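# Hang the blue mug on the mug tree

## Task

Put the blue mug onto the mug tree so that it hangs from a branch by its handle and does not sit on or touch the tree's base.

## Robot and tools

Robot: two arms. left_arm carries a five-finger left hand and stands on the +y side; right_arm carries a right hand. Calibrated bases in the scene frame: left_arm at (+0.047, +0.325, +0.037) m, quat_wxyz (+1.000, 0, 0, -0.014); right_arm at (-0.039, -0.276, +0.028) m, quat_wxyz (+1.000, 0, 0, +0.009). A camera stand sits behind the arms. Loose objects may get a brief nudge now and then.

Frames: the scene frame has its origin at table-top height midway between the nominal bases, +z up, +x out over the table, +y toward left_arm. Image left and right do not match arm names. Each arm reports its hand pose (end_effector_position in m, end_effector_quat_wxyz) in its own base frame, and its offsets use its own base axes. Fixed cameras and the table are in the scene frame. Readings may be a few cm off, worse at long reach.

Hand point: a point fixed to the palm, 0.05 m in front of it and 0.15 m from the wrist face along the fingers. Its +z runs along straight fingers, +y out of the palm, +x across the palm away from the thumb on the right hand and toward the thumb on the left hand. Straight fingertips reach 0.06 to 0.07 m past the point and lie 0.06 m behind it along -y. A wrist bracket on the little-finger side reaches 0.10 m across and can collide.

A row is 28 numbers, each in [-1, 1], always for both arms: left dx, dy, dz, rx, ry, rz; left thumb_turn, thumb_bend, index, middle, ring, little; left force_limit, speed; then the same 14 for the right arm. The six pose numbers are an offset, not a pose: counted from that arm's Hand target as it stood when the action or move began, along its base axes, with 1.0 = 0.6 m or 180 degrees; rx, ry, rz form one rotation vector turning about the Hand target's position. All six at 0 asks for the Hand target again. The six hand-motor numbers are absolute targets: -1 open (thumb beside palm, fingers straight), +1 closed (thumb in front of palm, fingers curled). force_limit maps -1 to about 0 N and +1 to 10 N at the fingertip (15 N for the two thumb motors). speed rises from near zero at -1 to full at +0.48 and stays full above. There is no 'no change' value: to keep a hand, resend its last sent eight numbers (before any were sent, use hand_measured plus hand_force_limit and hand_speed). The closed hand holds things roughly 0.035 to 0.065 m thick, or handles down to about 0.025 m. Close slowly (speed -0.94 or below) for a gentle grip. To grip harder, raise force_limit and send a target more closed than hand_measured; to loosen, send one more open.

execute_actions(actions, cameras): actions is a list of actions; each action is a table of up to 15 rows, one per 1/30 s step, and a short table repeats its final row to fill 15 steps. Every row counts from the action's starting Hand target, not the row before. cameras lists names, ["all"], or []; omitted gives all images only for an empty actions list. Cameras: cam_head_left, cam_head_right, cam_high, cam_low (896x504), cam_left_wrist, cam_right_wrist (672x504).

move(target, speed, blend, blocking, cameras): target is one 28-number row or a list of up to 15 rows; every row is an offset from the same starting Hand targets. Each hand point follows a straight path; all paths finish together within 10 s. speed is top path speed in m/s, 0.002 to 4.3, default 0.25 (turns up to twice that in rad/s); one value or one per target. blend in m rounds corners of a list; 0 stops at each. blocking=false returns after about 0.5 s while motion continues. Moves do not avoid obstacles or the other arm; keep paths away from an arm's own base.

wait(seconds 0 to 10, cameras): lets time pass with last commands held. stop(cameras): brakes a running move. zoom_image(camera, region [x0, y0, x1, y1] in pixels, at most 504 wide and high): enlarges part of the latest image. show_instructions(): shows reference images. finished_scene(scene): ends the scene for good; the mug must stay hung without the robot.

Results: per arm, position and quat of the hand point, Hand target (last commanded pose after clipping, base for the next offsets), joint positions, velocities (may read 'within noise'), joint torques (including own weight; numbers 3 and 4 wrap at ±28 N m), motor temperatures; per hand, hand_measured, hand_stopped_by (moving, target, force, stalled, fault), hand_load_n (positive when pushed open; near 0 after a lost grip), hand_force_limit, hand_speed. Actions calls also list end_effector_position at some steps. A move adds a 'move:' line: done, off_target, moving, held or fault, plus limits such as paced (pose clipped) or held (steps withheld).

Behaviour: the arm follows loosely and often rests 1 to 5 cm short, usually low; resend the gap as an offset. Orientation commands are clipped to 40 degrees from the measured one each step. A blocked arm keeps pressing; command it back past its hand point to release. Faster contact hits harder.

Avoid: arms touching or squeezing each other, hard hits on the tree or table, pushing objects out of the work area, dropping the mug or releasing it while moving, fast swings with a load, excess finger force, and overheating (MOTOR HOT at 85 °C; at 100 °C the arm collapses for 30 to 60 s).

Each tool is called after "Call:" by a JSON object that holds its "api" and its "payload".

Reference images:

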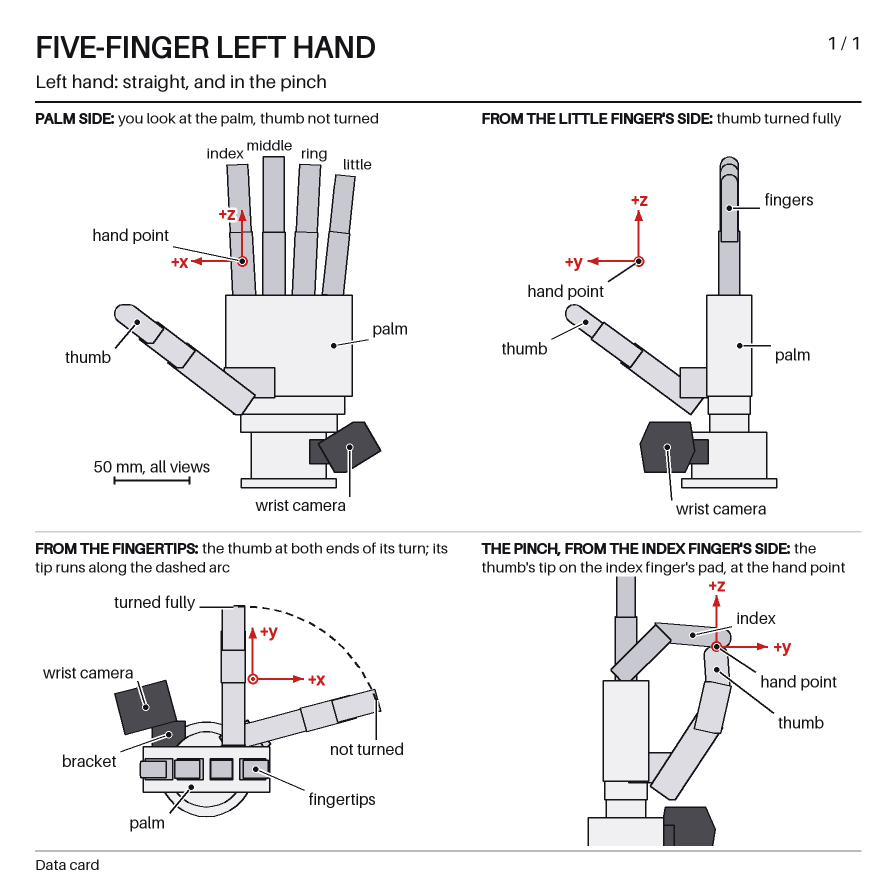

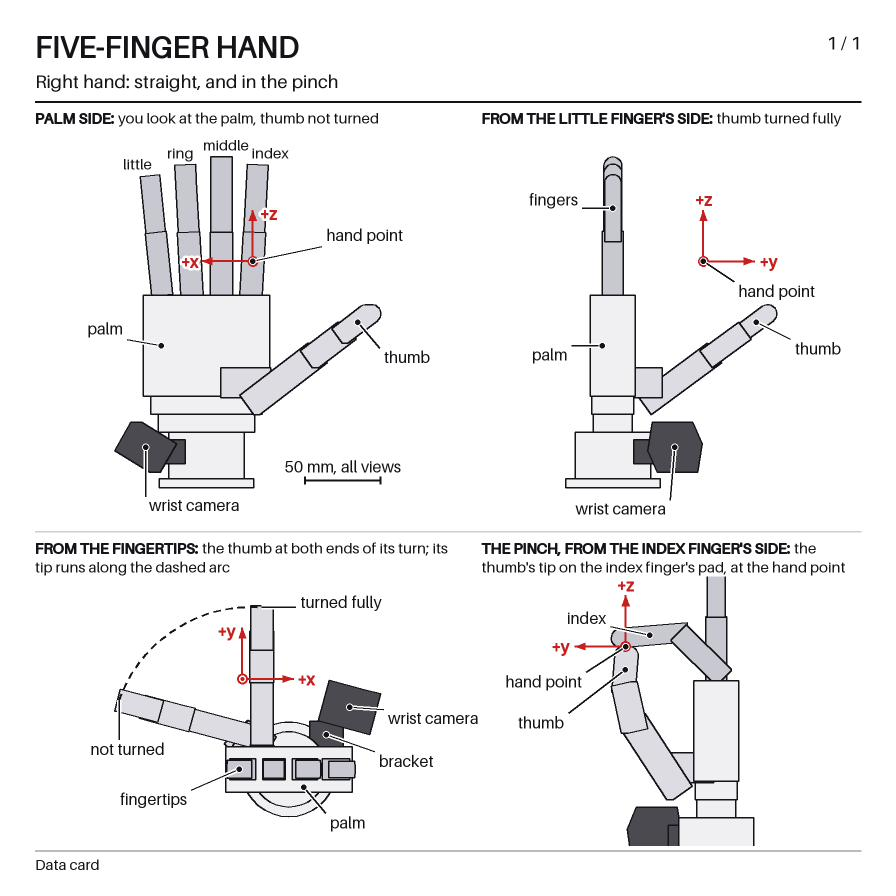

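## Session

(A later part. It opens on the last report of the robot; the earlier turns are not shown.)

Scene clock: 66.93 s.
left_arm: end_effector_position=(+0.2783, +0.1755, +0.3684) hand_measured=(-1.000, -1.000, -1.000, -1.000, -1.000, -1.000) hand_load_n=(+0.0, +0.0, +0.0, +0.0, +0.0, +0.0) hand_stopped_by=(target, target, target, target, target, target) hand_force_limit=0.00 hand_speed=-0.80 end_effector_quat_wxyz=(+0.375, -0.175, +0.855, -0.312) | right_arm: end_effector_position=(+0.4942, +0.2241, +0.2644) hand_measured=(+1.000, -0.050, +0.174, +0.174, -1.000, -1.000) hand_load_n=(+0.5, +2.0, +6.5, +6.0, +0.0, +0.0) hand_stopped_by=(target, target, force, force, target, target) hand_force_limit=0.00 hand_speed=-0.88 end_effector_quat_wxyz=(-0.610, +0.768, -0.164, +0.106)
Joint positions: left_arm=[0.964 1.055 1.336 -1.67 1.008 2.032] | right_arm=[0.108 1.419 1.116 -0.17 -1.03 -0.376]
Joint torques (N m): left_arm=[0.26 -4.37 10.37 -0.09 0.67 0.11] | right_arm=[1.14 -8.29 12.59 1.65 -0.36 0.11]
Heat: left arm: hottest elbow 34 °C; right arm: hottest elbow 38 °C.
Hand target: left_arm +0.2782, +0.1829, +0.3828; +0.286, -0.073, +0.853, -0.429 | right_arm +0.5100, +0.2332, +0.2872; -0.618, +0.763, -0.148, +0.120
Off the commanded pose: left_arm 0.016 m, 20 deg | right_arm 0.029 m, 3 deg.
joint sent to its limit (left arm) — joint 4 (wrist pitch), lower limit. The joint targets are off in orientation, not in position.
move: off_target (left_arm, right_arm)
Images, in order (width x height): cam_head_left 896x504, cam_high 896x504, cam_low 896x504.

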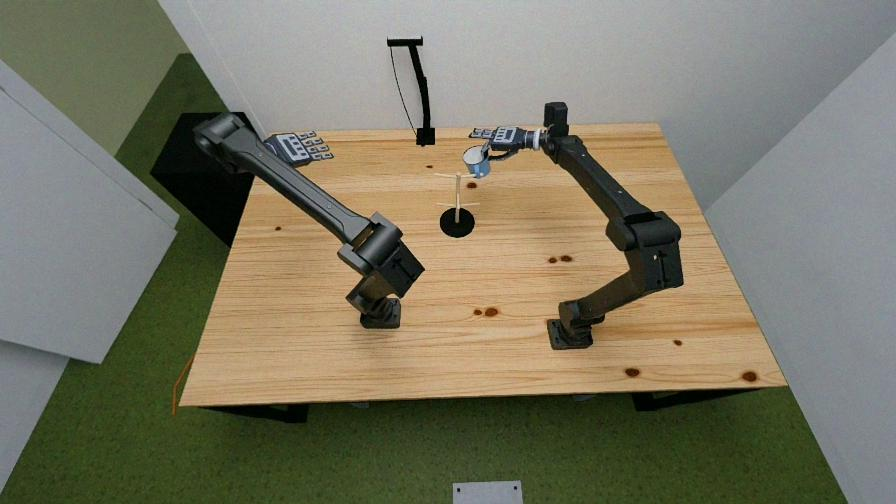

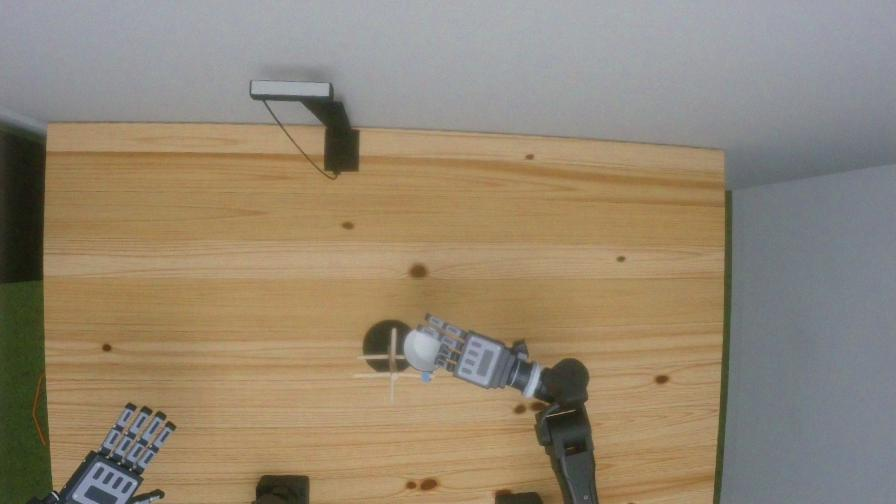

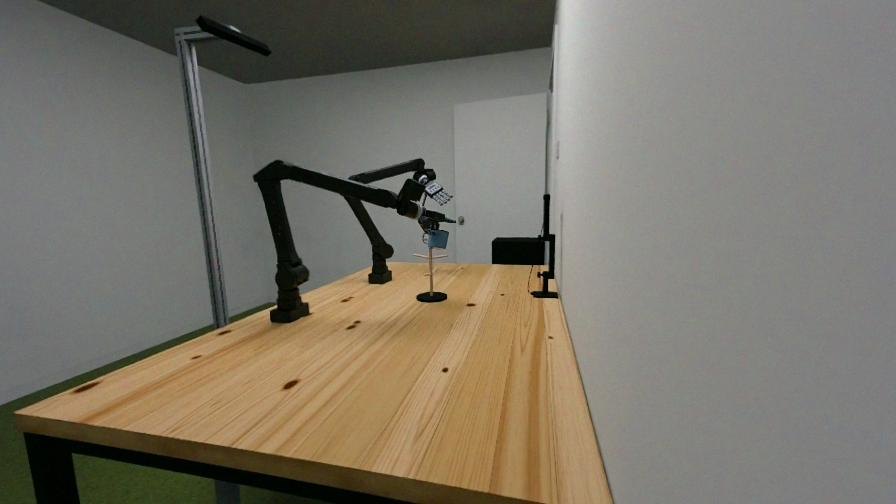

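Call:
{"api": "move", "payload": {"target": [[0,0,0,0,0,0,-1,-1,-1,-1,-1,-1,0,-0.8,0.0,0.017,0.0,0,0,0,1.0,-0.05,0.66,0.66,-1,-1,0.0,-0.88],[0,0,0,0,0,0,-1,-1,-1,-1,-1,-1,0,-0.8,0.0,0.017,-0.03,0,0,0,1.0,-0.05,0.66,0.66,-1,-1,0.0,-0.88]], "speed": 0.04, "cameras": ["cam_high","cam_low","cam_head_left"]}}

Call:
{"api": "zoom_image", "payload": {"camera": "cam_high", "region": [370, 320, 470, 420]}}

Call:
{"api": "zoom_image", "payload": {"camera": "cam_low", "region": [390, 210, 470, 290]}}

Call:
{"api": "zoom_image", "payload": {"camera": "cam_head_left", "region": [430, 130, 530, 230]}}

Scene clock: 71.77 s.
left_arm: end_effector_position=(+0.2783, +0.1755, +0.3684) hand_measured=(-1.000, -1.000, -1.000, -1.000, -1.000, -1.000) hand_load_n=(+0.0, +0.0, +0.0, +0.0, +0.0, +0.0) hand_stopped_by=(target, target, target, target, target, target) hand_force_limit=0.00 hand_speed=-0.80 end_effector_quat_wxyz=(+0.375, -0.175, +0.855, -0.312) | right_arm: end_effector_position=(+0.5021, +0.2349, +0.2611) hand_measured=(+1.000, -0.050, +0.174, +0.174, -1.000, -1.000) hand_load_n=(+0.0, +2.0, +5.5, +7.0, +0.0, -0.5) hand_stopped_by=(target, target, force, force, target, target) hand_force_limit=0.00 hand_speed=-0.88 end_effector_quat_wxyz=(-0.613, +0.766, -0.158, +0.114)
Joint positions: left_arm=[0.964 1.055 1.336 -1.67 1.008 2.032] | right_arm=[0.129 1.439 1.116 -0.11 -1.011 -0.353]
Joint torques (N m): left_arm=[0.32 -4.31 10.32 -0.09 0.68 0.11] | right_arm=[1.44 -9.11 10.09 1.95 -0.28 0.06]
Heat: left arm: hottest elbow 34 °C; right arm: hottest elbow 39 °C.
Hand target: left_arm +0.2782, +0.1829, +0.3828; +0.286, -0.073, +0.853, -0.429 | right_arm +0.5101, +0.2434, +0.2691; -0.618, +0.763, -0.148, +0.120
Off the commanded pose: left_arm 0.016 m, 20 deg | right_arm 0.014 m, 2 deg.
joint sent to its limit (left arm) — joint 4 (wrist pitch), lower limit. The joint targets are off in orientation, not in position.
move: off_target (left_arm, right_arm)
Images, in order (width x height): cam_head_left 896x504, cam_high 896x504, cam_low 896x504.

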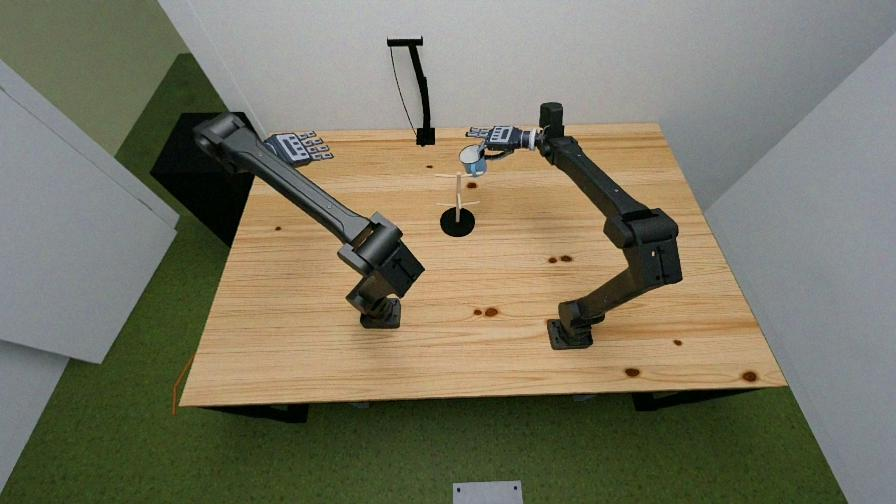

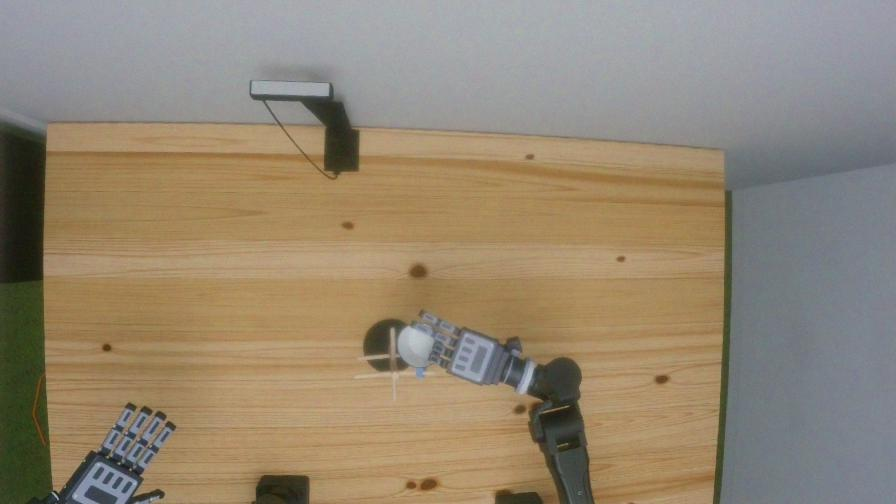

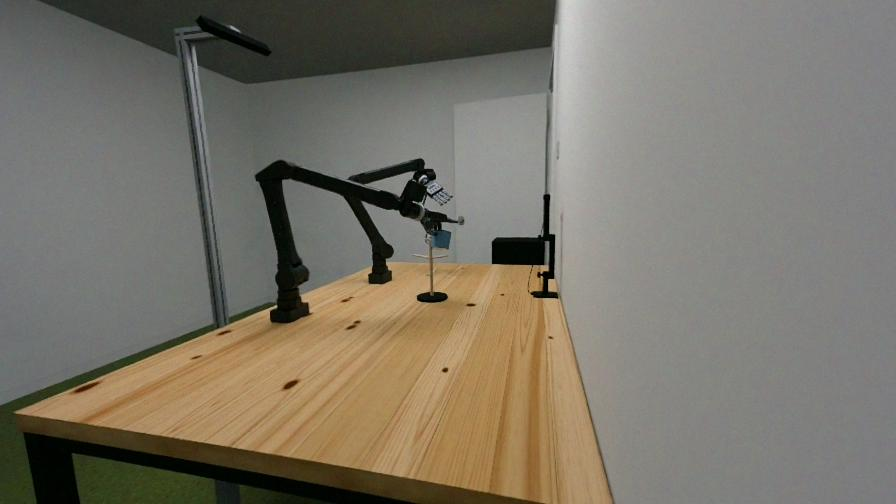

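Scaled by 5.040 from the camera's 896x504 image, which has a finer 1280x720 frame.

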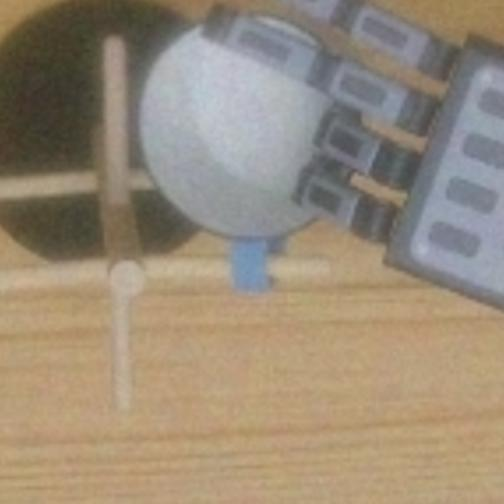

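Scaled by 6.300 from the camera's 896x504 image, which has a finer 1280x720 frame.

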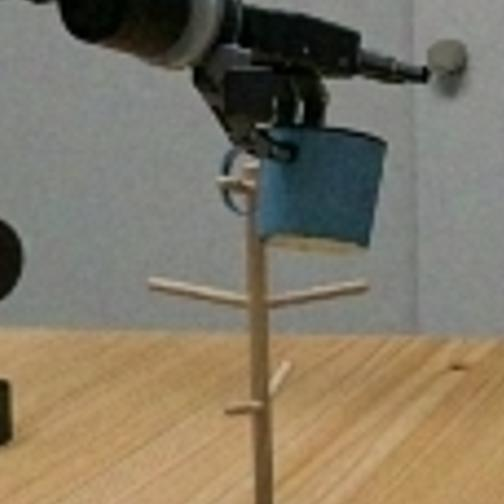

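Scaled by 5.040 from the camera's 896x504 image, which has a finer 1280x720 frame.

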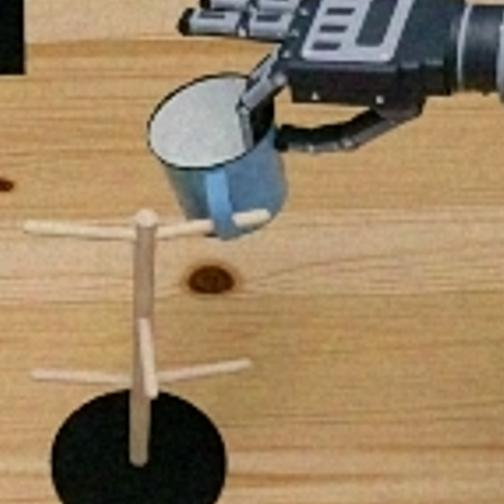

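Call:
{"api": "move", "payload": {"target": [0,0,0,0,0,0,-1,-1,-1,-1,-1,-1,0,-0.8,-0.015,0.0,-0.028,0,0,0,1.0,-0.05,0.66,0.66,-1,-1,0.0,-0.88], "speed": 0.04, "cameras": ["cam_high","cam_low","cam_head_left"]}}

Call:
{"api": "zoom_image", "payload": {"camera": "cam_high", "region": [370, 320, 470, 420]}}

Call:
{"api": "zoom_image", "payload": {"camera": "cam_low", "region": [400, 220, 460, 280]}}

Call:
{"api": "zoom_image", "payload": {"camera": "cam_head_left", "region": [440, 140, 500, 200]}}

Scene clock: 77.60 s.
left_arm: end_effector_position=(+0.2783, +0.1755, +0.3684) hand_measured=(-1.000, -1.000, -1.000, -1.000, -1.000, -1.000) hand_load_n=(+0.0, +0.0, +0.0, +0.0, -0.5, +0.0) hand_stopped_by=(target, target, target, target, target, target) hand_force_limit=0.00 hand_speed=-0.80 end_effector_quat_wxyz=(+0.375, -0.175, +0.855, -0.312) | right_arm: end_effector_position=(+0.5015, +0.2352, +0.2530) hand_measured=(+1.000, -0.050, +0.174, +0.174, -1.000, -1.000) hand_load_n=(+0.5, +2.0, +6.5, +6.5, +0.0, +0.0) hand_stopped_by=(target, target, force, force, target, target) hand_force_limit=0.00 hand_speed=-0.88 end_effector_quat_wxyz=(-0.615, +0.764, -0.152, +0.123)
Joint positions: left_arm=[0.964 1.055 1.336 -1.67 1.008 2.032] | right_arm=[0.13 1.439 1.086 -0.058 -1.008 -0.353]
Joint torques (N m): left_arm=[0.15 -4.42 10.35 -0.08 0.68 0.11] | right_arm=[1.67 -8.88 8.32 1.8 -0.25 0.05]
Motor temperatures (°C): left_arm=[28 30 35 28 28 27] | right_arm=[30 28 40 29 29 25]
Heat: left arm: hottest elbow 35 °C; right arm: hottest elbow 40 °C.
Hand target: left_arm +0.2782, +0.1829, +0.3828; +0.286, -0.073, +0.853, -0.429 | right_arm +0.5011, +0.2433, +0.2522; -0.618, +0.763, -0.148, +0.120
Off the commanded pose: left_arm 0.016 m, 20 deg | right_arm 0.008 m, 1 deg.
joint sent to its limit (left arm) — joint 4 (wrist pitch), lower limit. The joint targets are off in orientation, not in position.
move: off_target (left_arm)
Images, in order (width x height): cam_head_left 896x504, cam_high 896x504, cam_low 896x504.

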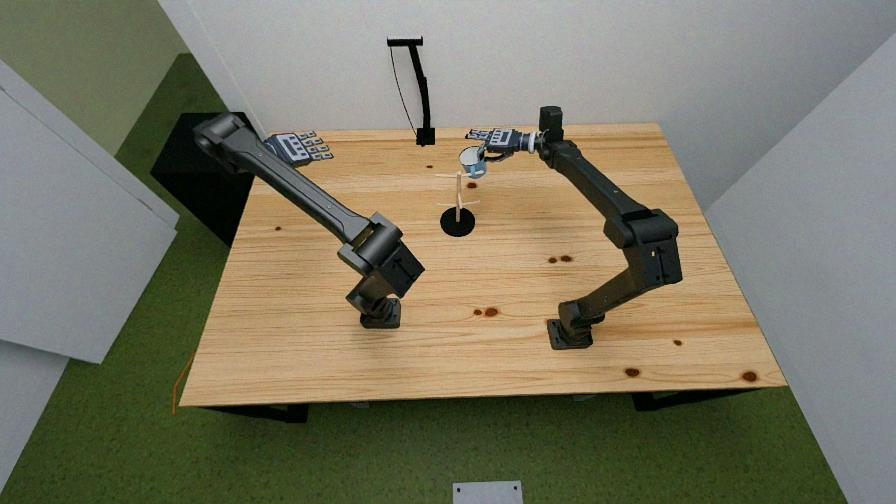

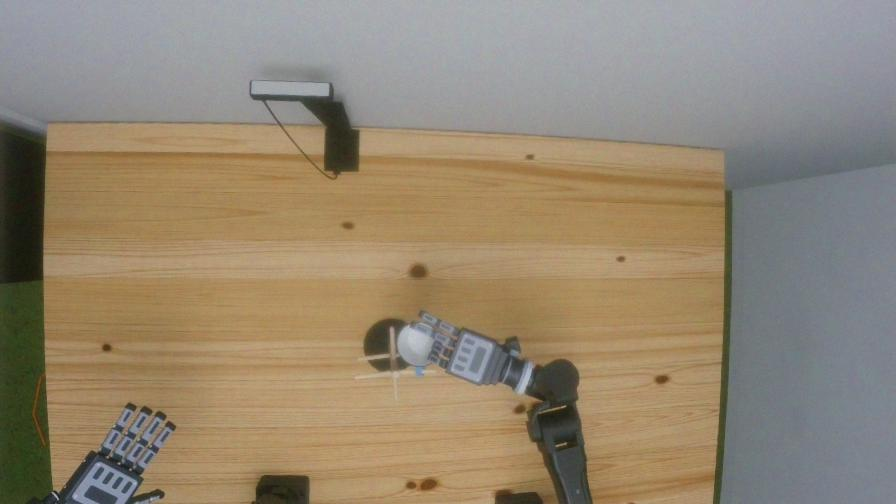

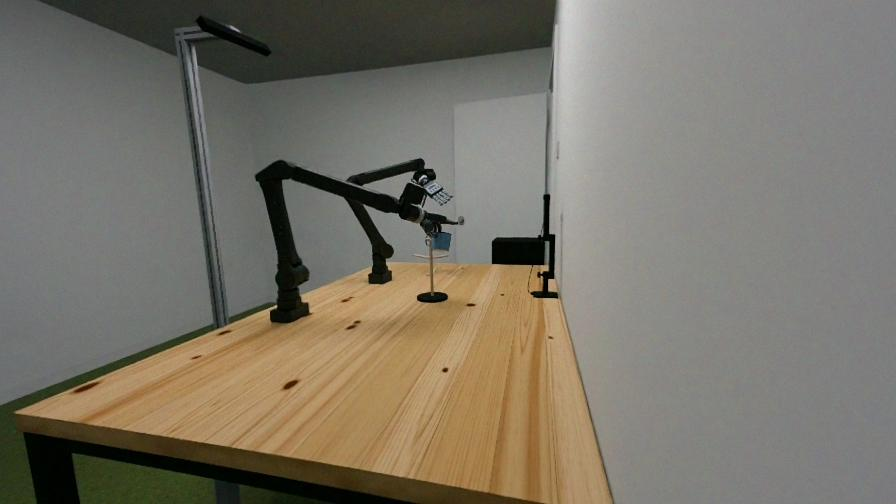

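Scaled by 5.040 from the camera's 896x504 image, which has a finer 1280x720 frame.

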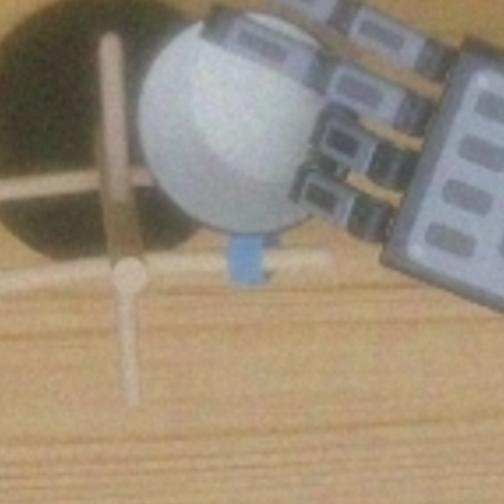

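Scaled by 8.400 from the camera's 896x504 image, which has a finer 1280x720 frame.

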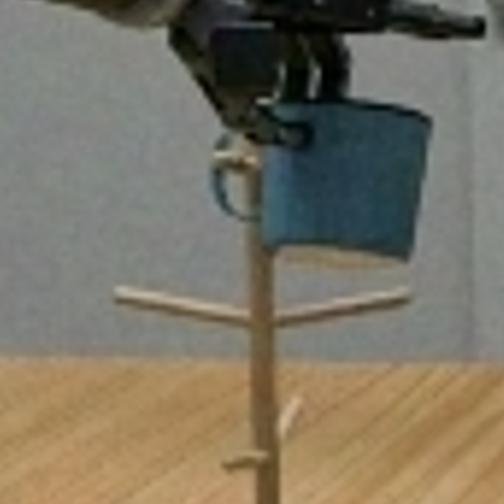

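Scaled by 8.400 from the camera's 896x504 image, which has a finer 1280x720 frame.

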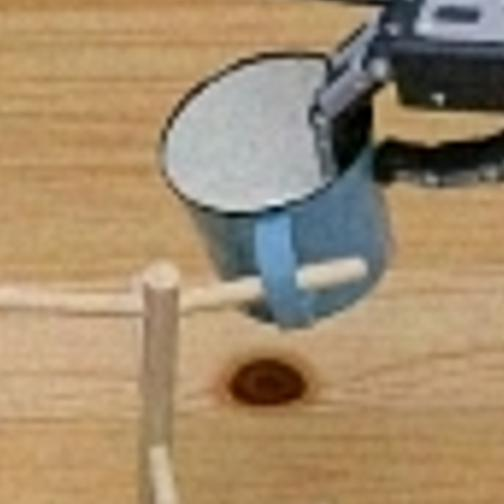

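Call:
{"api": "move", "payload": {"target": [0,0,0,0,0,0,-1,-1,-1,-1,-1,-1,0,-0.8,-0.02,0.0,0.0,0,0,0,1.0,-0.05,0.66,0.66,-1,-1,0.0,-0.88], "speed": 0.04, "cameras": ["cam_high","cam_low","cam_head_left"]}}

Call:
{"api": "zoom_image", "payload": {"camera": "cam_high", "region": [370, 320, 470, 420]}}

Call:
{"api": "zoom_image", "payload": {"camera": "cam_low", "region": [400, 220, 460, 280]}}

Call:
{"api": "zoom_image", "payload": {"camera": "cam_head_left", "region": [440, 140, 500, 200]}}

Scene clock: 79.80 s.
left_arm: end_effector_position=(+0.2783, +0.1755, +0.3684) hand_measured=(-1.000, -1.000, -1.000, -1.000, -1.000, -1.000) hand_load_n=(+0.0, +0.0, -0.5, +0.0, +0.0, +0.0) hand_stopped_by=(target, target, target, target, target, target) hand_force_limit=0.00 hand_speed=-0.80 end_effector_quat_wxyz=(+0.375, -0.175, +0.855, -0.312) | right_arm: end_effector_position=(+0.4929, +0.2359, +0.2410) hand_measured=(+1.000, -0.050, +0.174, +0.174, -1.000, -1.000) hand_load_n=(+0.5, +2.0, +6.5, +6.5, +0.0, +0.0) hand_stopped_by=(target, target, force, force, target, target) hand_force_limit=0.00 hand_speed=-0.88 end_effector_quat_wxyz=(-0.612, +0.766, -0.159, +0.114)
Joint positions: left_arm=[0.964 1.055 1.336 -1.67 1.008 2.032] | right_arm=[0.134 1.434 1.056 -0.053 -1.005 -0.35]
Joint torques (N m): left_arm=[0.21 -4.31 10.26 -0.06 0.68 0.11] | right_arm=[1.49 -10.93 8.13 1.69 -0.27 0.06]
Heat: left arm: hottest elbow 35 °C; right arm: hottest elbow 40 °C.
Hand target: left_arm +0.2782, +0.1829, +0.3828; +0.286, -0.073, +0.853, -0.429 | right_arm +0.4891, +0.2433, +0.2523; -0.618, +0.763, -0.148, +0.120
Off the commanded pose: left_arm 0.016 m, 20 deg | right_arm 0.014 m, 2 deg.
joint sent to its limit (left arm) — joint 4 (wrist pitch), lower limit. The joint targets are off in orientation, not in position.
move: off_target (left_arm, right_arm)
Images, in order (width x height): cam_head_left 896x504, cam_high 896x504, cam_low 896x504.

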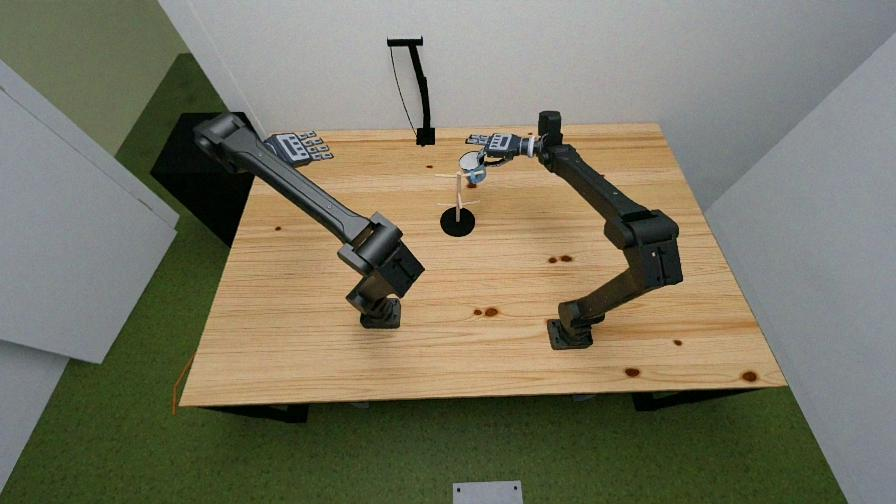

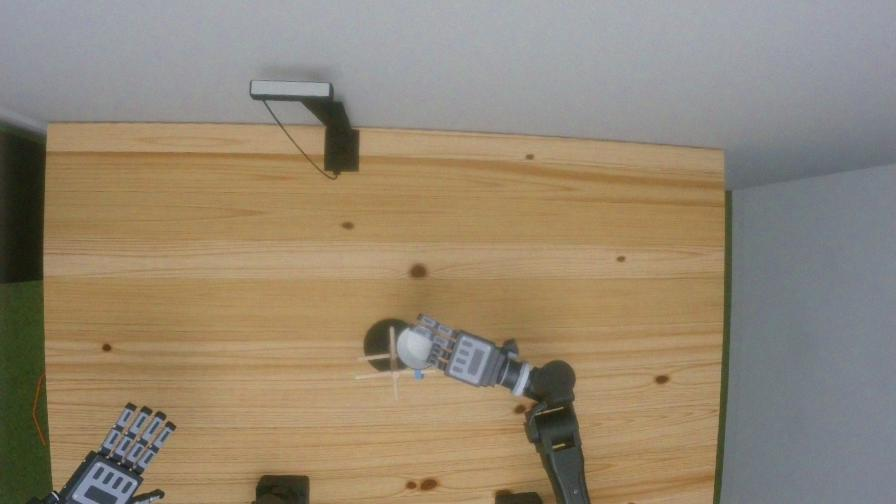

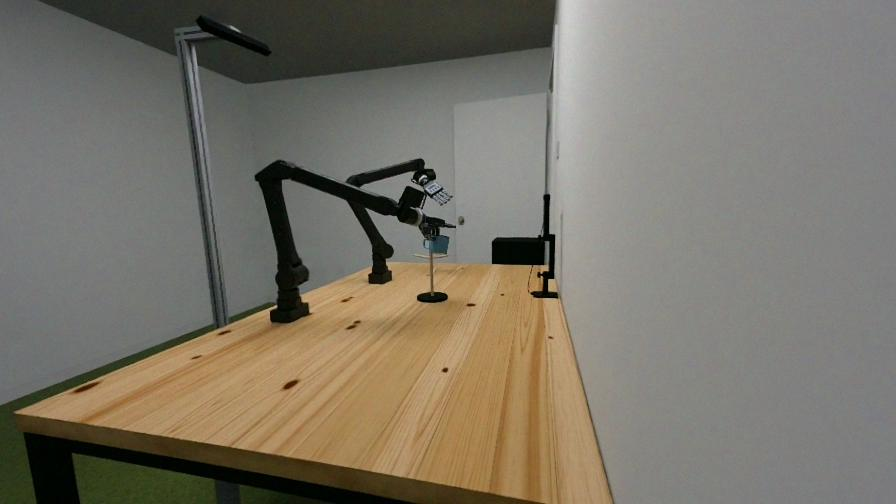

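Scaled by 5.040 from the camera's 896x504 image, which has a finer 1280x720 frame.

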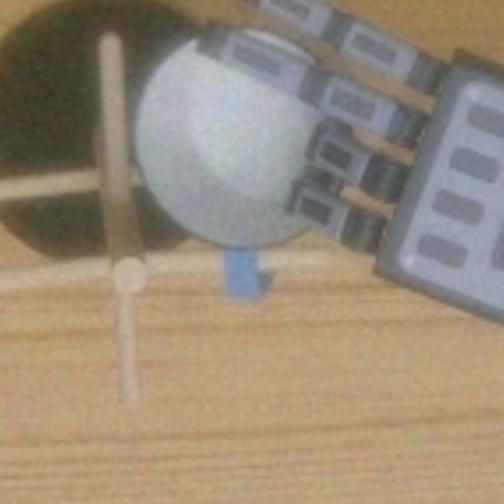

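Scaled by 8.400 from the camera's 896x504 image, which has a finer 1280x720 frame.

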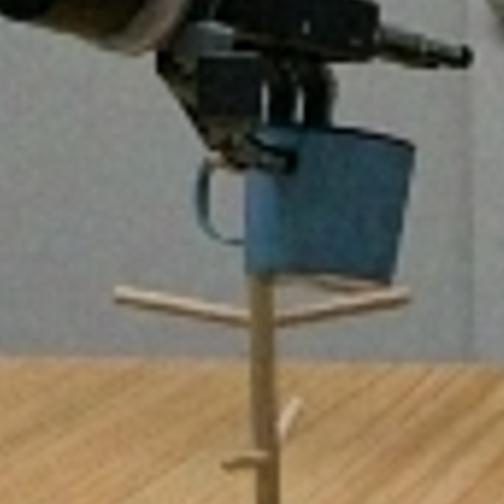

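Scaled by 8.400 from the camera's 896x504 image, which has a finer 1280x720 frame.

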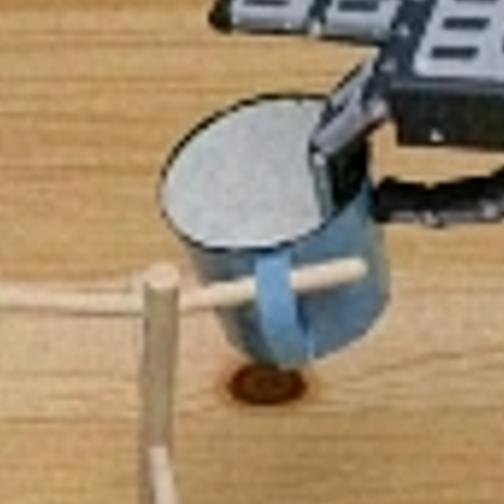

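Call:
{"api": "move", "payload": {"target": [0,0,0,0,0,0,-1,-1,-1,-1,-1,-1,0,-0.8,0.0,0.0,-0.022,0,0,0,1.0,-0.05,0.66,0.66,-1,-1,0.0,-0.88], "speed": 0.03, "cameras": ["cam_high","cam_low","cam_head_left"]}}

Call:
{"api": "zoom_image", "payload": {"camera": "cam_high", "region": [370, 320, 470, 420]}}

Call:
{"api": "zoom_image", "payload": {"camera": "cam_head_left", "region": [440, 140, 500, 200]}}

Scene clock: 82.60 s.
left_arm: end_effector_position=(+0.2783, +0.1755, +0.3684) hand_measured=(-1.000, -1.000, -1.000, -1.000, -1.000, -1.000) hand_load_n=(+0.0, +0.0, +0.0, +0.0, +0.0, +0.0) hand_stopped_by=(target, target, target, target, target, target) hand_force_limit=0.00 hand_speed=-0.80 end_effector_quat_wxyz=(+0.375, -0.175, +0.855, -0.312) | right_arm: end_effector_position=(+0.4933, +0.2363, +0.2389) hand_measured=(+1.000, -0.050, +0.174, +0.174, -1.000, -1.000) hand_load_n=(+0.0, +2.0, +6.0, +7.0, +0.0, +0.0) hand_stopped_by=(target, target, force, force, target, target) hand_force_limit=0.00 hand_speed=-0.88 end_effector_quat_wxyz=(-0.616, +0.763, -0.156, +0.120)
Joint positions: left_arm=[0.964 1.055 1.336 -1.67 1.008 2.032] | right_arm=[0.134 1.434 1.04 -0.012 -1.005 -0.34]
Joint torques (N m): left_arm=[0.15 -4.37 10.3 -0.06 0.68 0.1] | right_arm=[1.61 -10.17 7.42 1.62 -0.24 -0.02]
Heat: left arm: hottest elbow 35 °C; right arm: hottest elbow 39 °C.
Hand target: left_arm +0.2782, +0.1829, +0.3828; +0.286, -0.073, +0.853, -0.429 | right_arm +0.4891, +0.2433, +0.2391; -0.618, +0.763, -0.148, +0.120
Off the commanded pose: left_arm 0.016 m, 20 deg | right_arm 0.008 m, 1 deg.
joint sent to its limit (left arm) — joint 4 (wrist pitch), lower limit. The joint targets are off in orientation, not in position.
move: off_target (left_arm)
Images, in order (width x height): cam_head_left 896x504, cam_high 896x504, cam_low 896x504.

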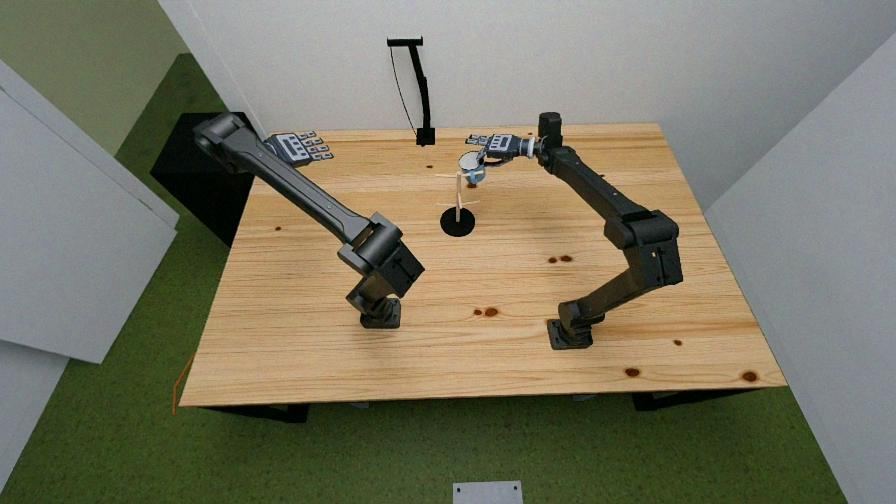

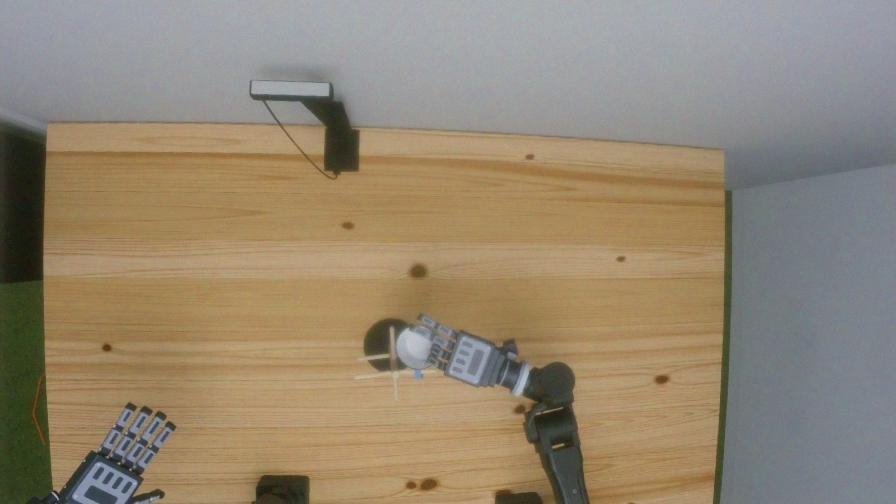

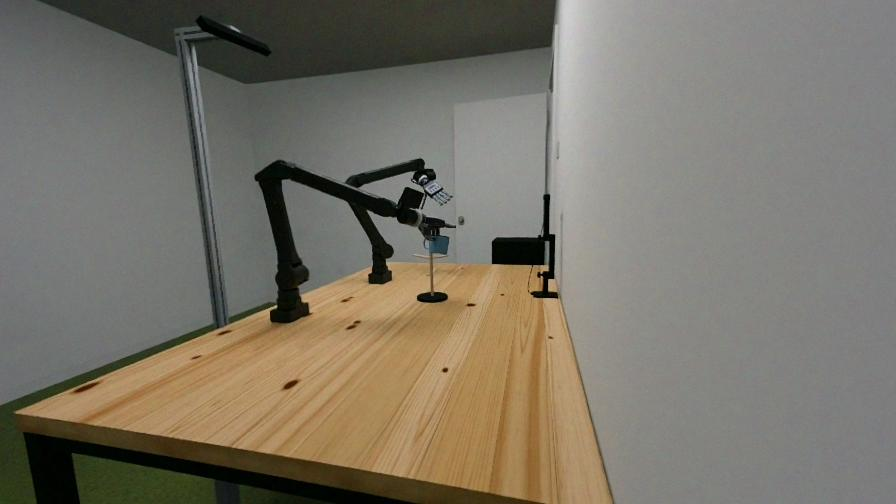

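Scaled by 5.040 from the camera's 896x504 image, which has a finer 1280x720 frame.

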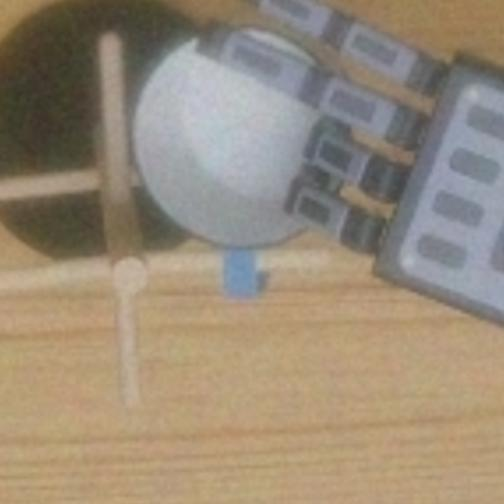

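Scaled by 8.400 from the camera's 896x504 image, which has a finer 1280x720 frame.

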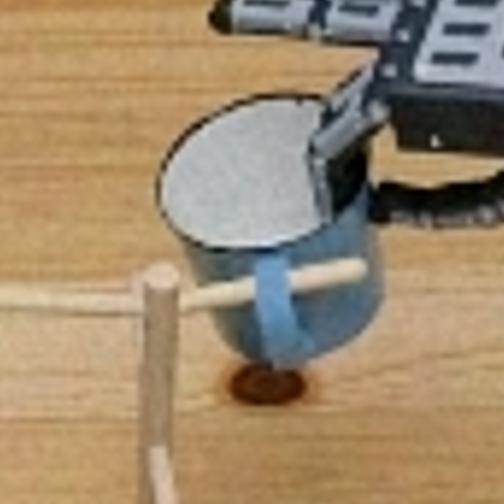

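Call:
{"api": "move", "payload": {"target": [0,0,0,0,0,0,-1,-1,-1,-1,-1,-1,0,-0.8,0,0,-0.017,0,0,0,1.0,-0.05,0.66,0.66,-1,-1,0.0,-0.88], "speed": 0.03, "cameras": ["cam_head_left","cam_high","cam_low"]}}

Scene clock: 87.00 s.
left_arm: end_effector_position=(+0.2783, +0.1755, +0.3684) hand_measured=(-1.000, -1.000, -1.000, -1.000, -1.000, -1.000) hand_load_n=(+0.0, +0.0, -0.5, +0.0, +0.0, +0.0) hand_stopped_by=(target, target, target, target, target, target) hand_force_limit=0.00 hand_speed=-0.80 end_effector_quat_wxyz=(+0.375, -0.175, +0.855, -0.312) | right_arm: end_effector_position=(+0.4932, +0.2367, +0.2367) hand_measured=(+1.000, -0.050, +0.174, +0.174, -1.000, -1.000) hand_load_n=(+0.0, +1.0, +5.5, +7.5, +0.0, +0.0) hand_stopped_by=(target, target, force, force, target, target) hand_force_limit=0.00 hand_speed=-0.88 end_effector_quat_wxyz=(-0.619, +0.760, -0.153, +0.125)
Joint positions: left_arm=[0.964 1.055 1.336 -1.67 1.008 2.032] | right_arm=[0.134 1.434 1.026 0.019 -1.005 -0.334]
Joint torques (N m): left_arm=[0.38 -4.31 10.36 -0.06 0.68 0.11] | right_arm=[1.67 -9.23 7.24 1.44 -0.24 -0.15]
Heat: left arm: hottest elbow 35 °C; right arm: hottest elbow 39 °C.
Hand target: left_arm +0.2782, +0.1829, +0.3828; +0.286, -0.073, +0.853, -0.429 | right_arm +0.4891, +0.2435, +0.2290; -0.618, +0.763, -0.148, +0.120
Off the commanded pose: left_arm 0.016 m, 20 deg | right_arm 0.011 m, 1 deg.
joint sent to its limit (left arm) — joint 4 (wrist pitch), lower limit. The joint targets are off in orientation, not in position.
move: off_target (left_arm, right_arm)
Images, in order (width x height): cam_head_left 896x504, cam_high 896x504, cam_low 896x504.

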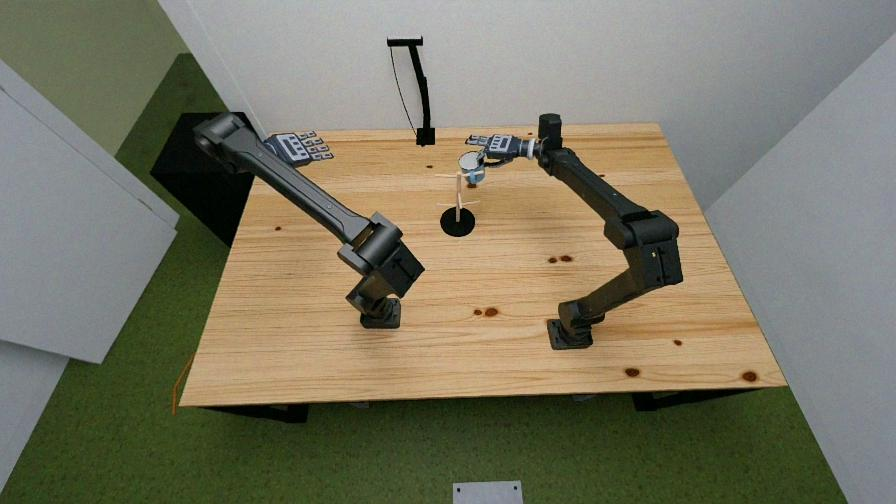

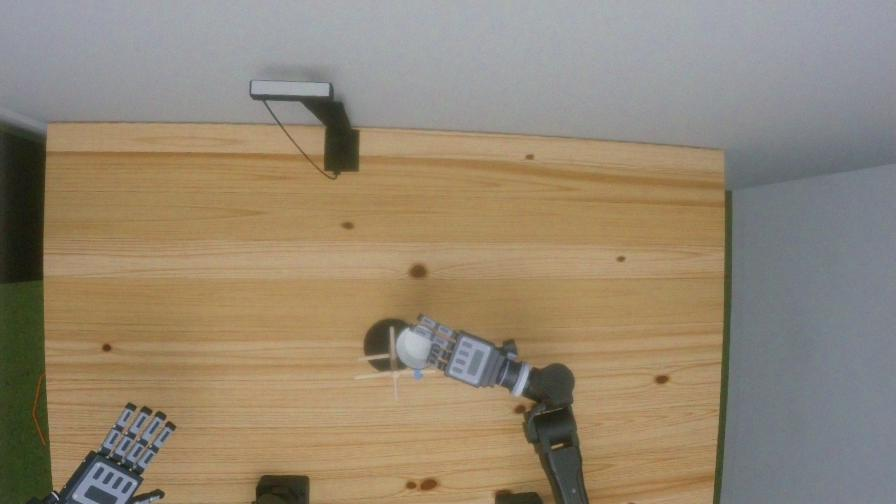

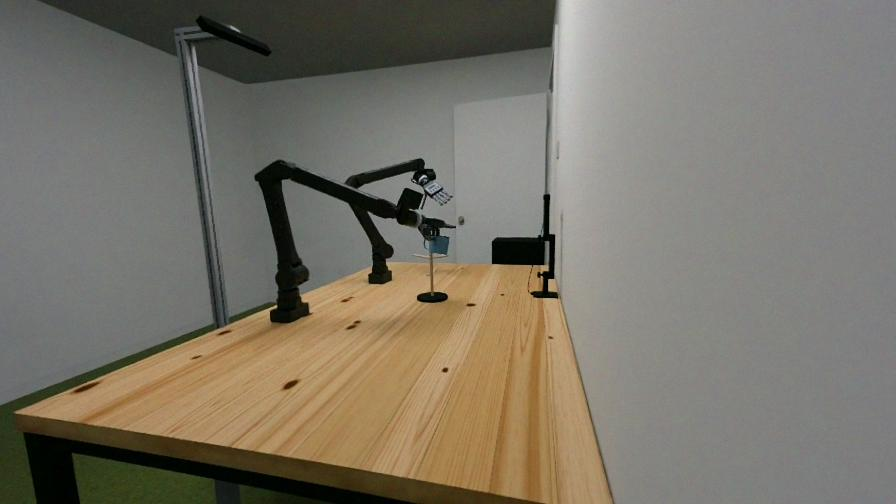

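Call:
{"api": "move", "payload": {"target": [0,0,0,0,0,0,-1,-1,-1,-1,-1,-1,0,-0.8,0,0,-0.017,0,0,0,1.0,-0.05,0.66,0.66,-1,-1,0.0,-0.88], "speed": 0.03, "cameras": ["cam_head_left","cam_low"]}}

Call:
{"api": "zoom_image", "payload": {"camera": "cam_low", "region": [390, 190, 490, 310]}}

Call:
{"api": "zoom_image", "payload": {"camera": "cam_head_left", "region": [440, 140, 500, 200]}}

Scene clock: 88.93 s.
left_arm: end_effector_position=(+0.2783, +0.1755, +0.3684) hand_measured=(-1.000, -1.000, -1.000, -1.000, -1.000, -1.000) hand_load_n=(+0.0, -0.5, +0.0, +0.0, +0.0, -0.5) hand_stopped_by=(target, target, target, target, target, target) hand_force_limit=0.00 hand_speed=-0.80 end_effector_quat_wxyz=(+0.375, -0.175, +0.855, -0.312) | right_arm: end_effector_position=(+0.4928, +0.2368, +0.2341) hand_measured=(+1.000, -0.050, +0.174, +0.174, -1.000, -1.000) hand_load_n=(-0.5, -0.5, +6.0, +8.0, -0.5, +0.0) hand_stopped_by=(target, target, force, force, target, target) hand_force_limit=0.00 hand_speed=-0.88 end_effector_quat_wxyz=(-0.621, +0.758, -0.150, +0.129)
Joint positions: left_arm=[0.964 1.055 1.336 -1.67 1.008 2.032] | right_arm=[0.134 1.434 1.012 0.05 -1.005 -0.329]
Joint torques (N m): left_arm=[0.03 -4.37 10.28 -0.09 0.68 0.11] | right_arm=[1.55 -7.82 6.91 1.39 -0.24 -0.14]
Heat: left arm: hottest elbow 35 °C; right arm: hottest elbow 39 °C.
Hand target: left_arm +0.2782, +0.1829, +0.3828; +0.286, -0.073, +0.853, -0.429 | right_arm +0.4891, +0.2434, +0.2187; -0.618, +0.763, -0.148, +0.120
Off the commanded pose: left_arm 0.016 m, 20 deg | right_arm 0.017 m, 1 deg.
joint sent to its limit (left arm) — joint 4 (wrist pitch), lower limit. The joint targets are off in orientation, not in position.
move: off_target (left_arm, right_arm)
Images, in order (width x height): cam_head_left 896x504, cam_low 896x504.

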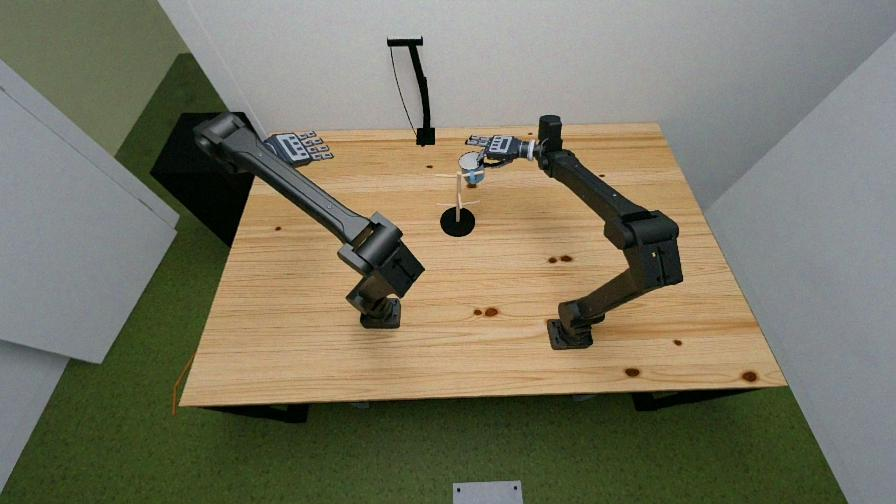

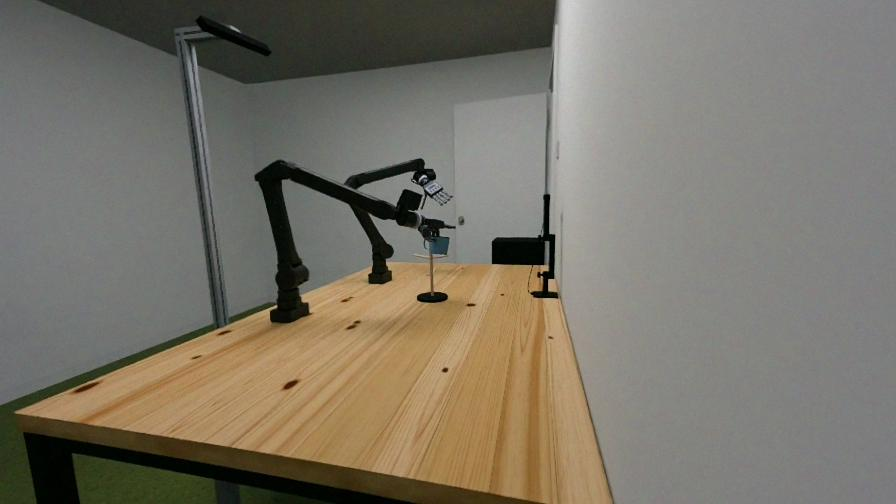

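Scaled by 4.200 from the camera's 896x504 image, which has a finer 1280x720 frame.

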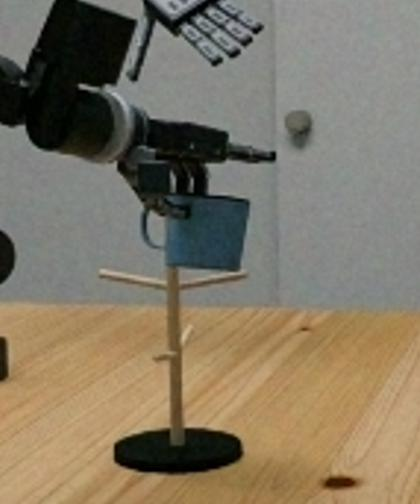

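Scaled by 8.400 from the camera's 896x504 image, which has a finer 1280x720 frame.

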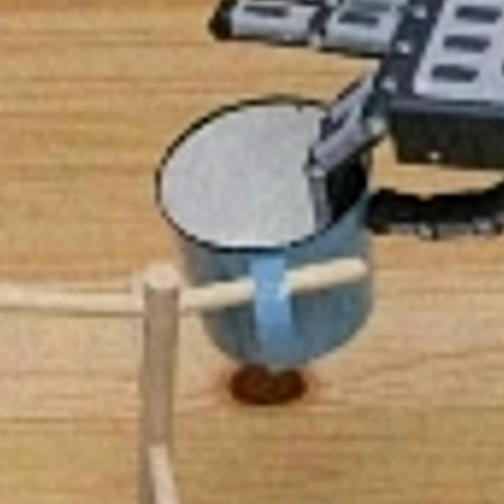

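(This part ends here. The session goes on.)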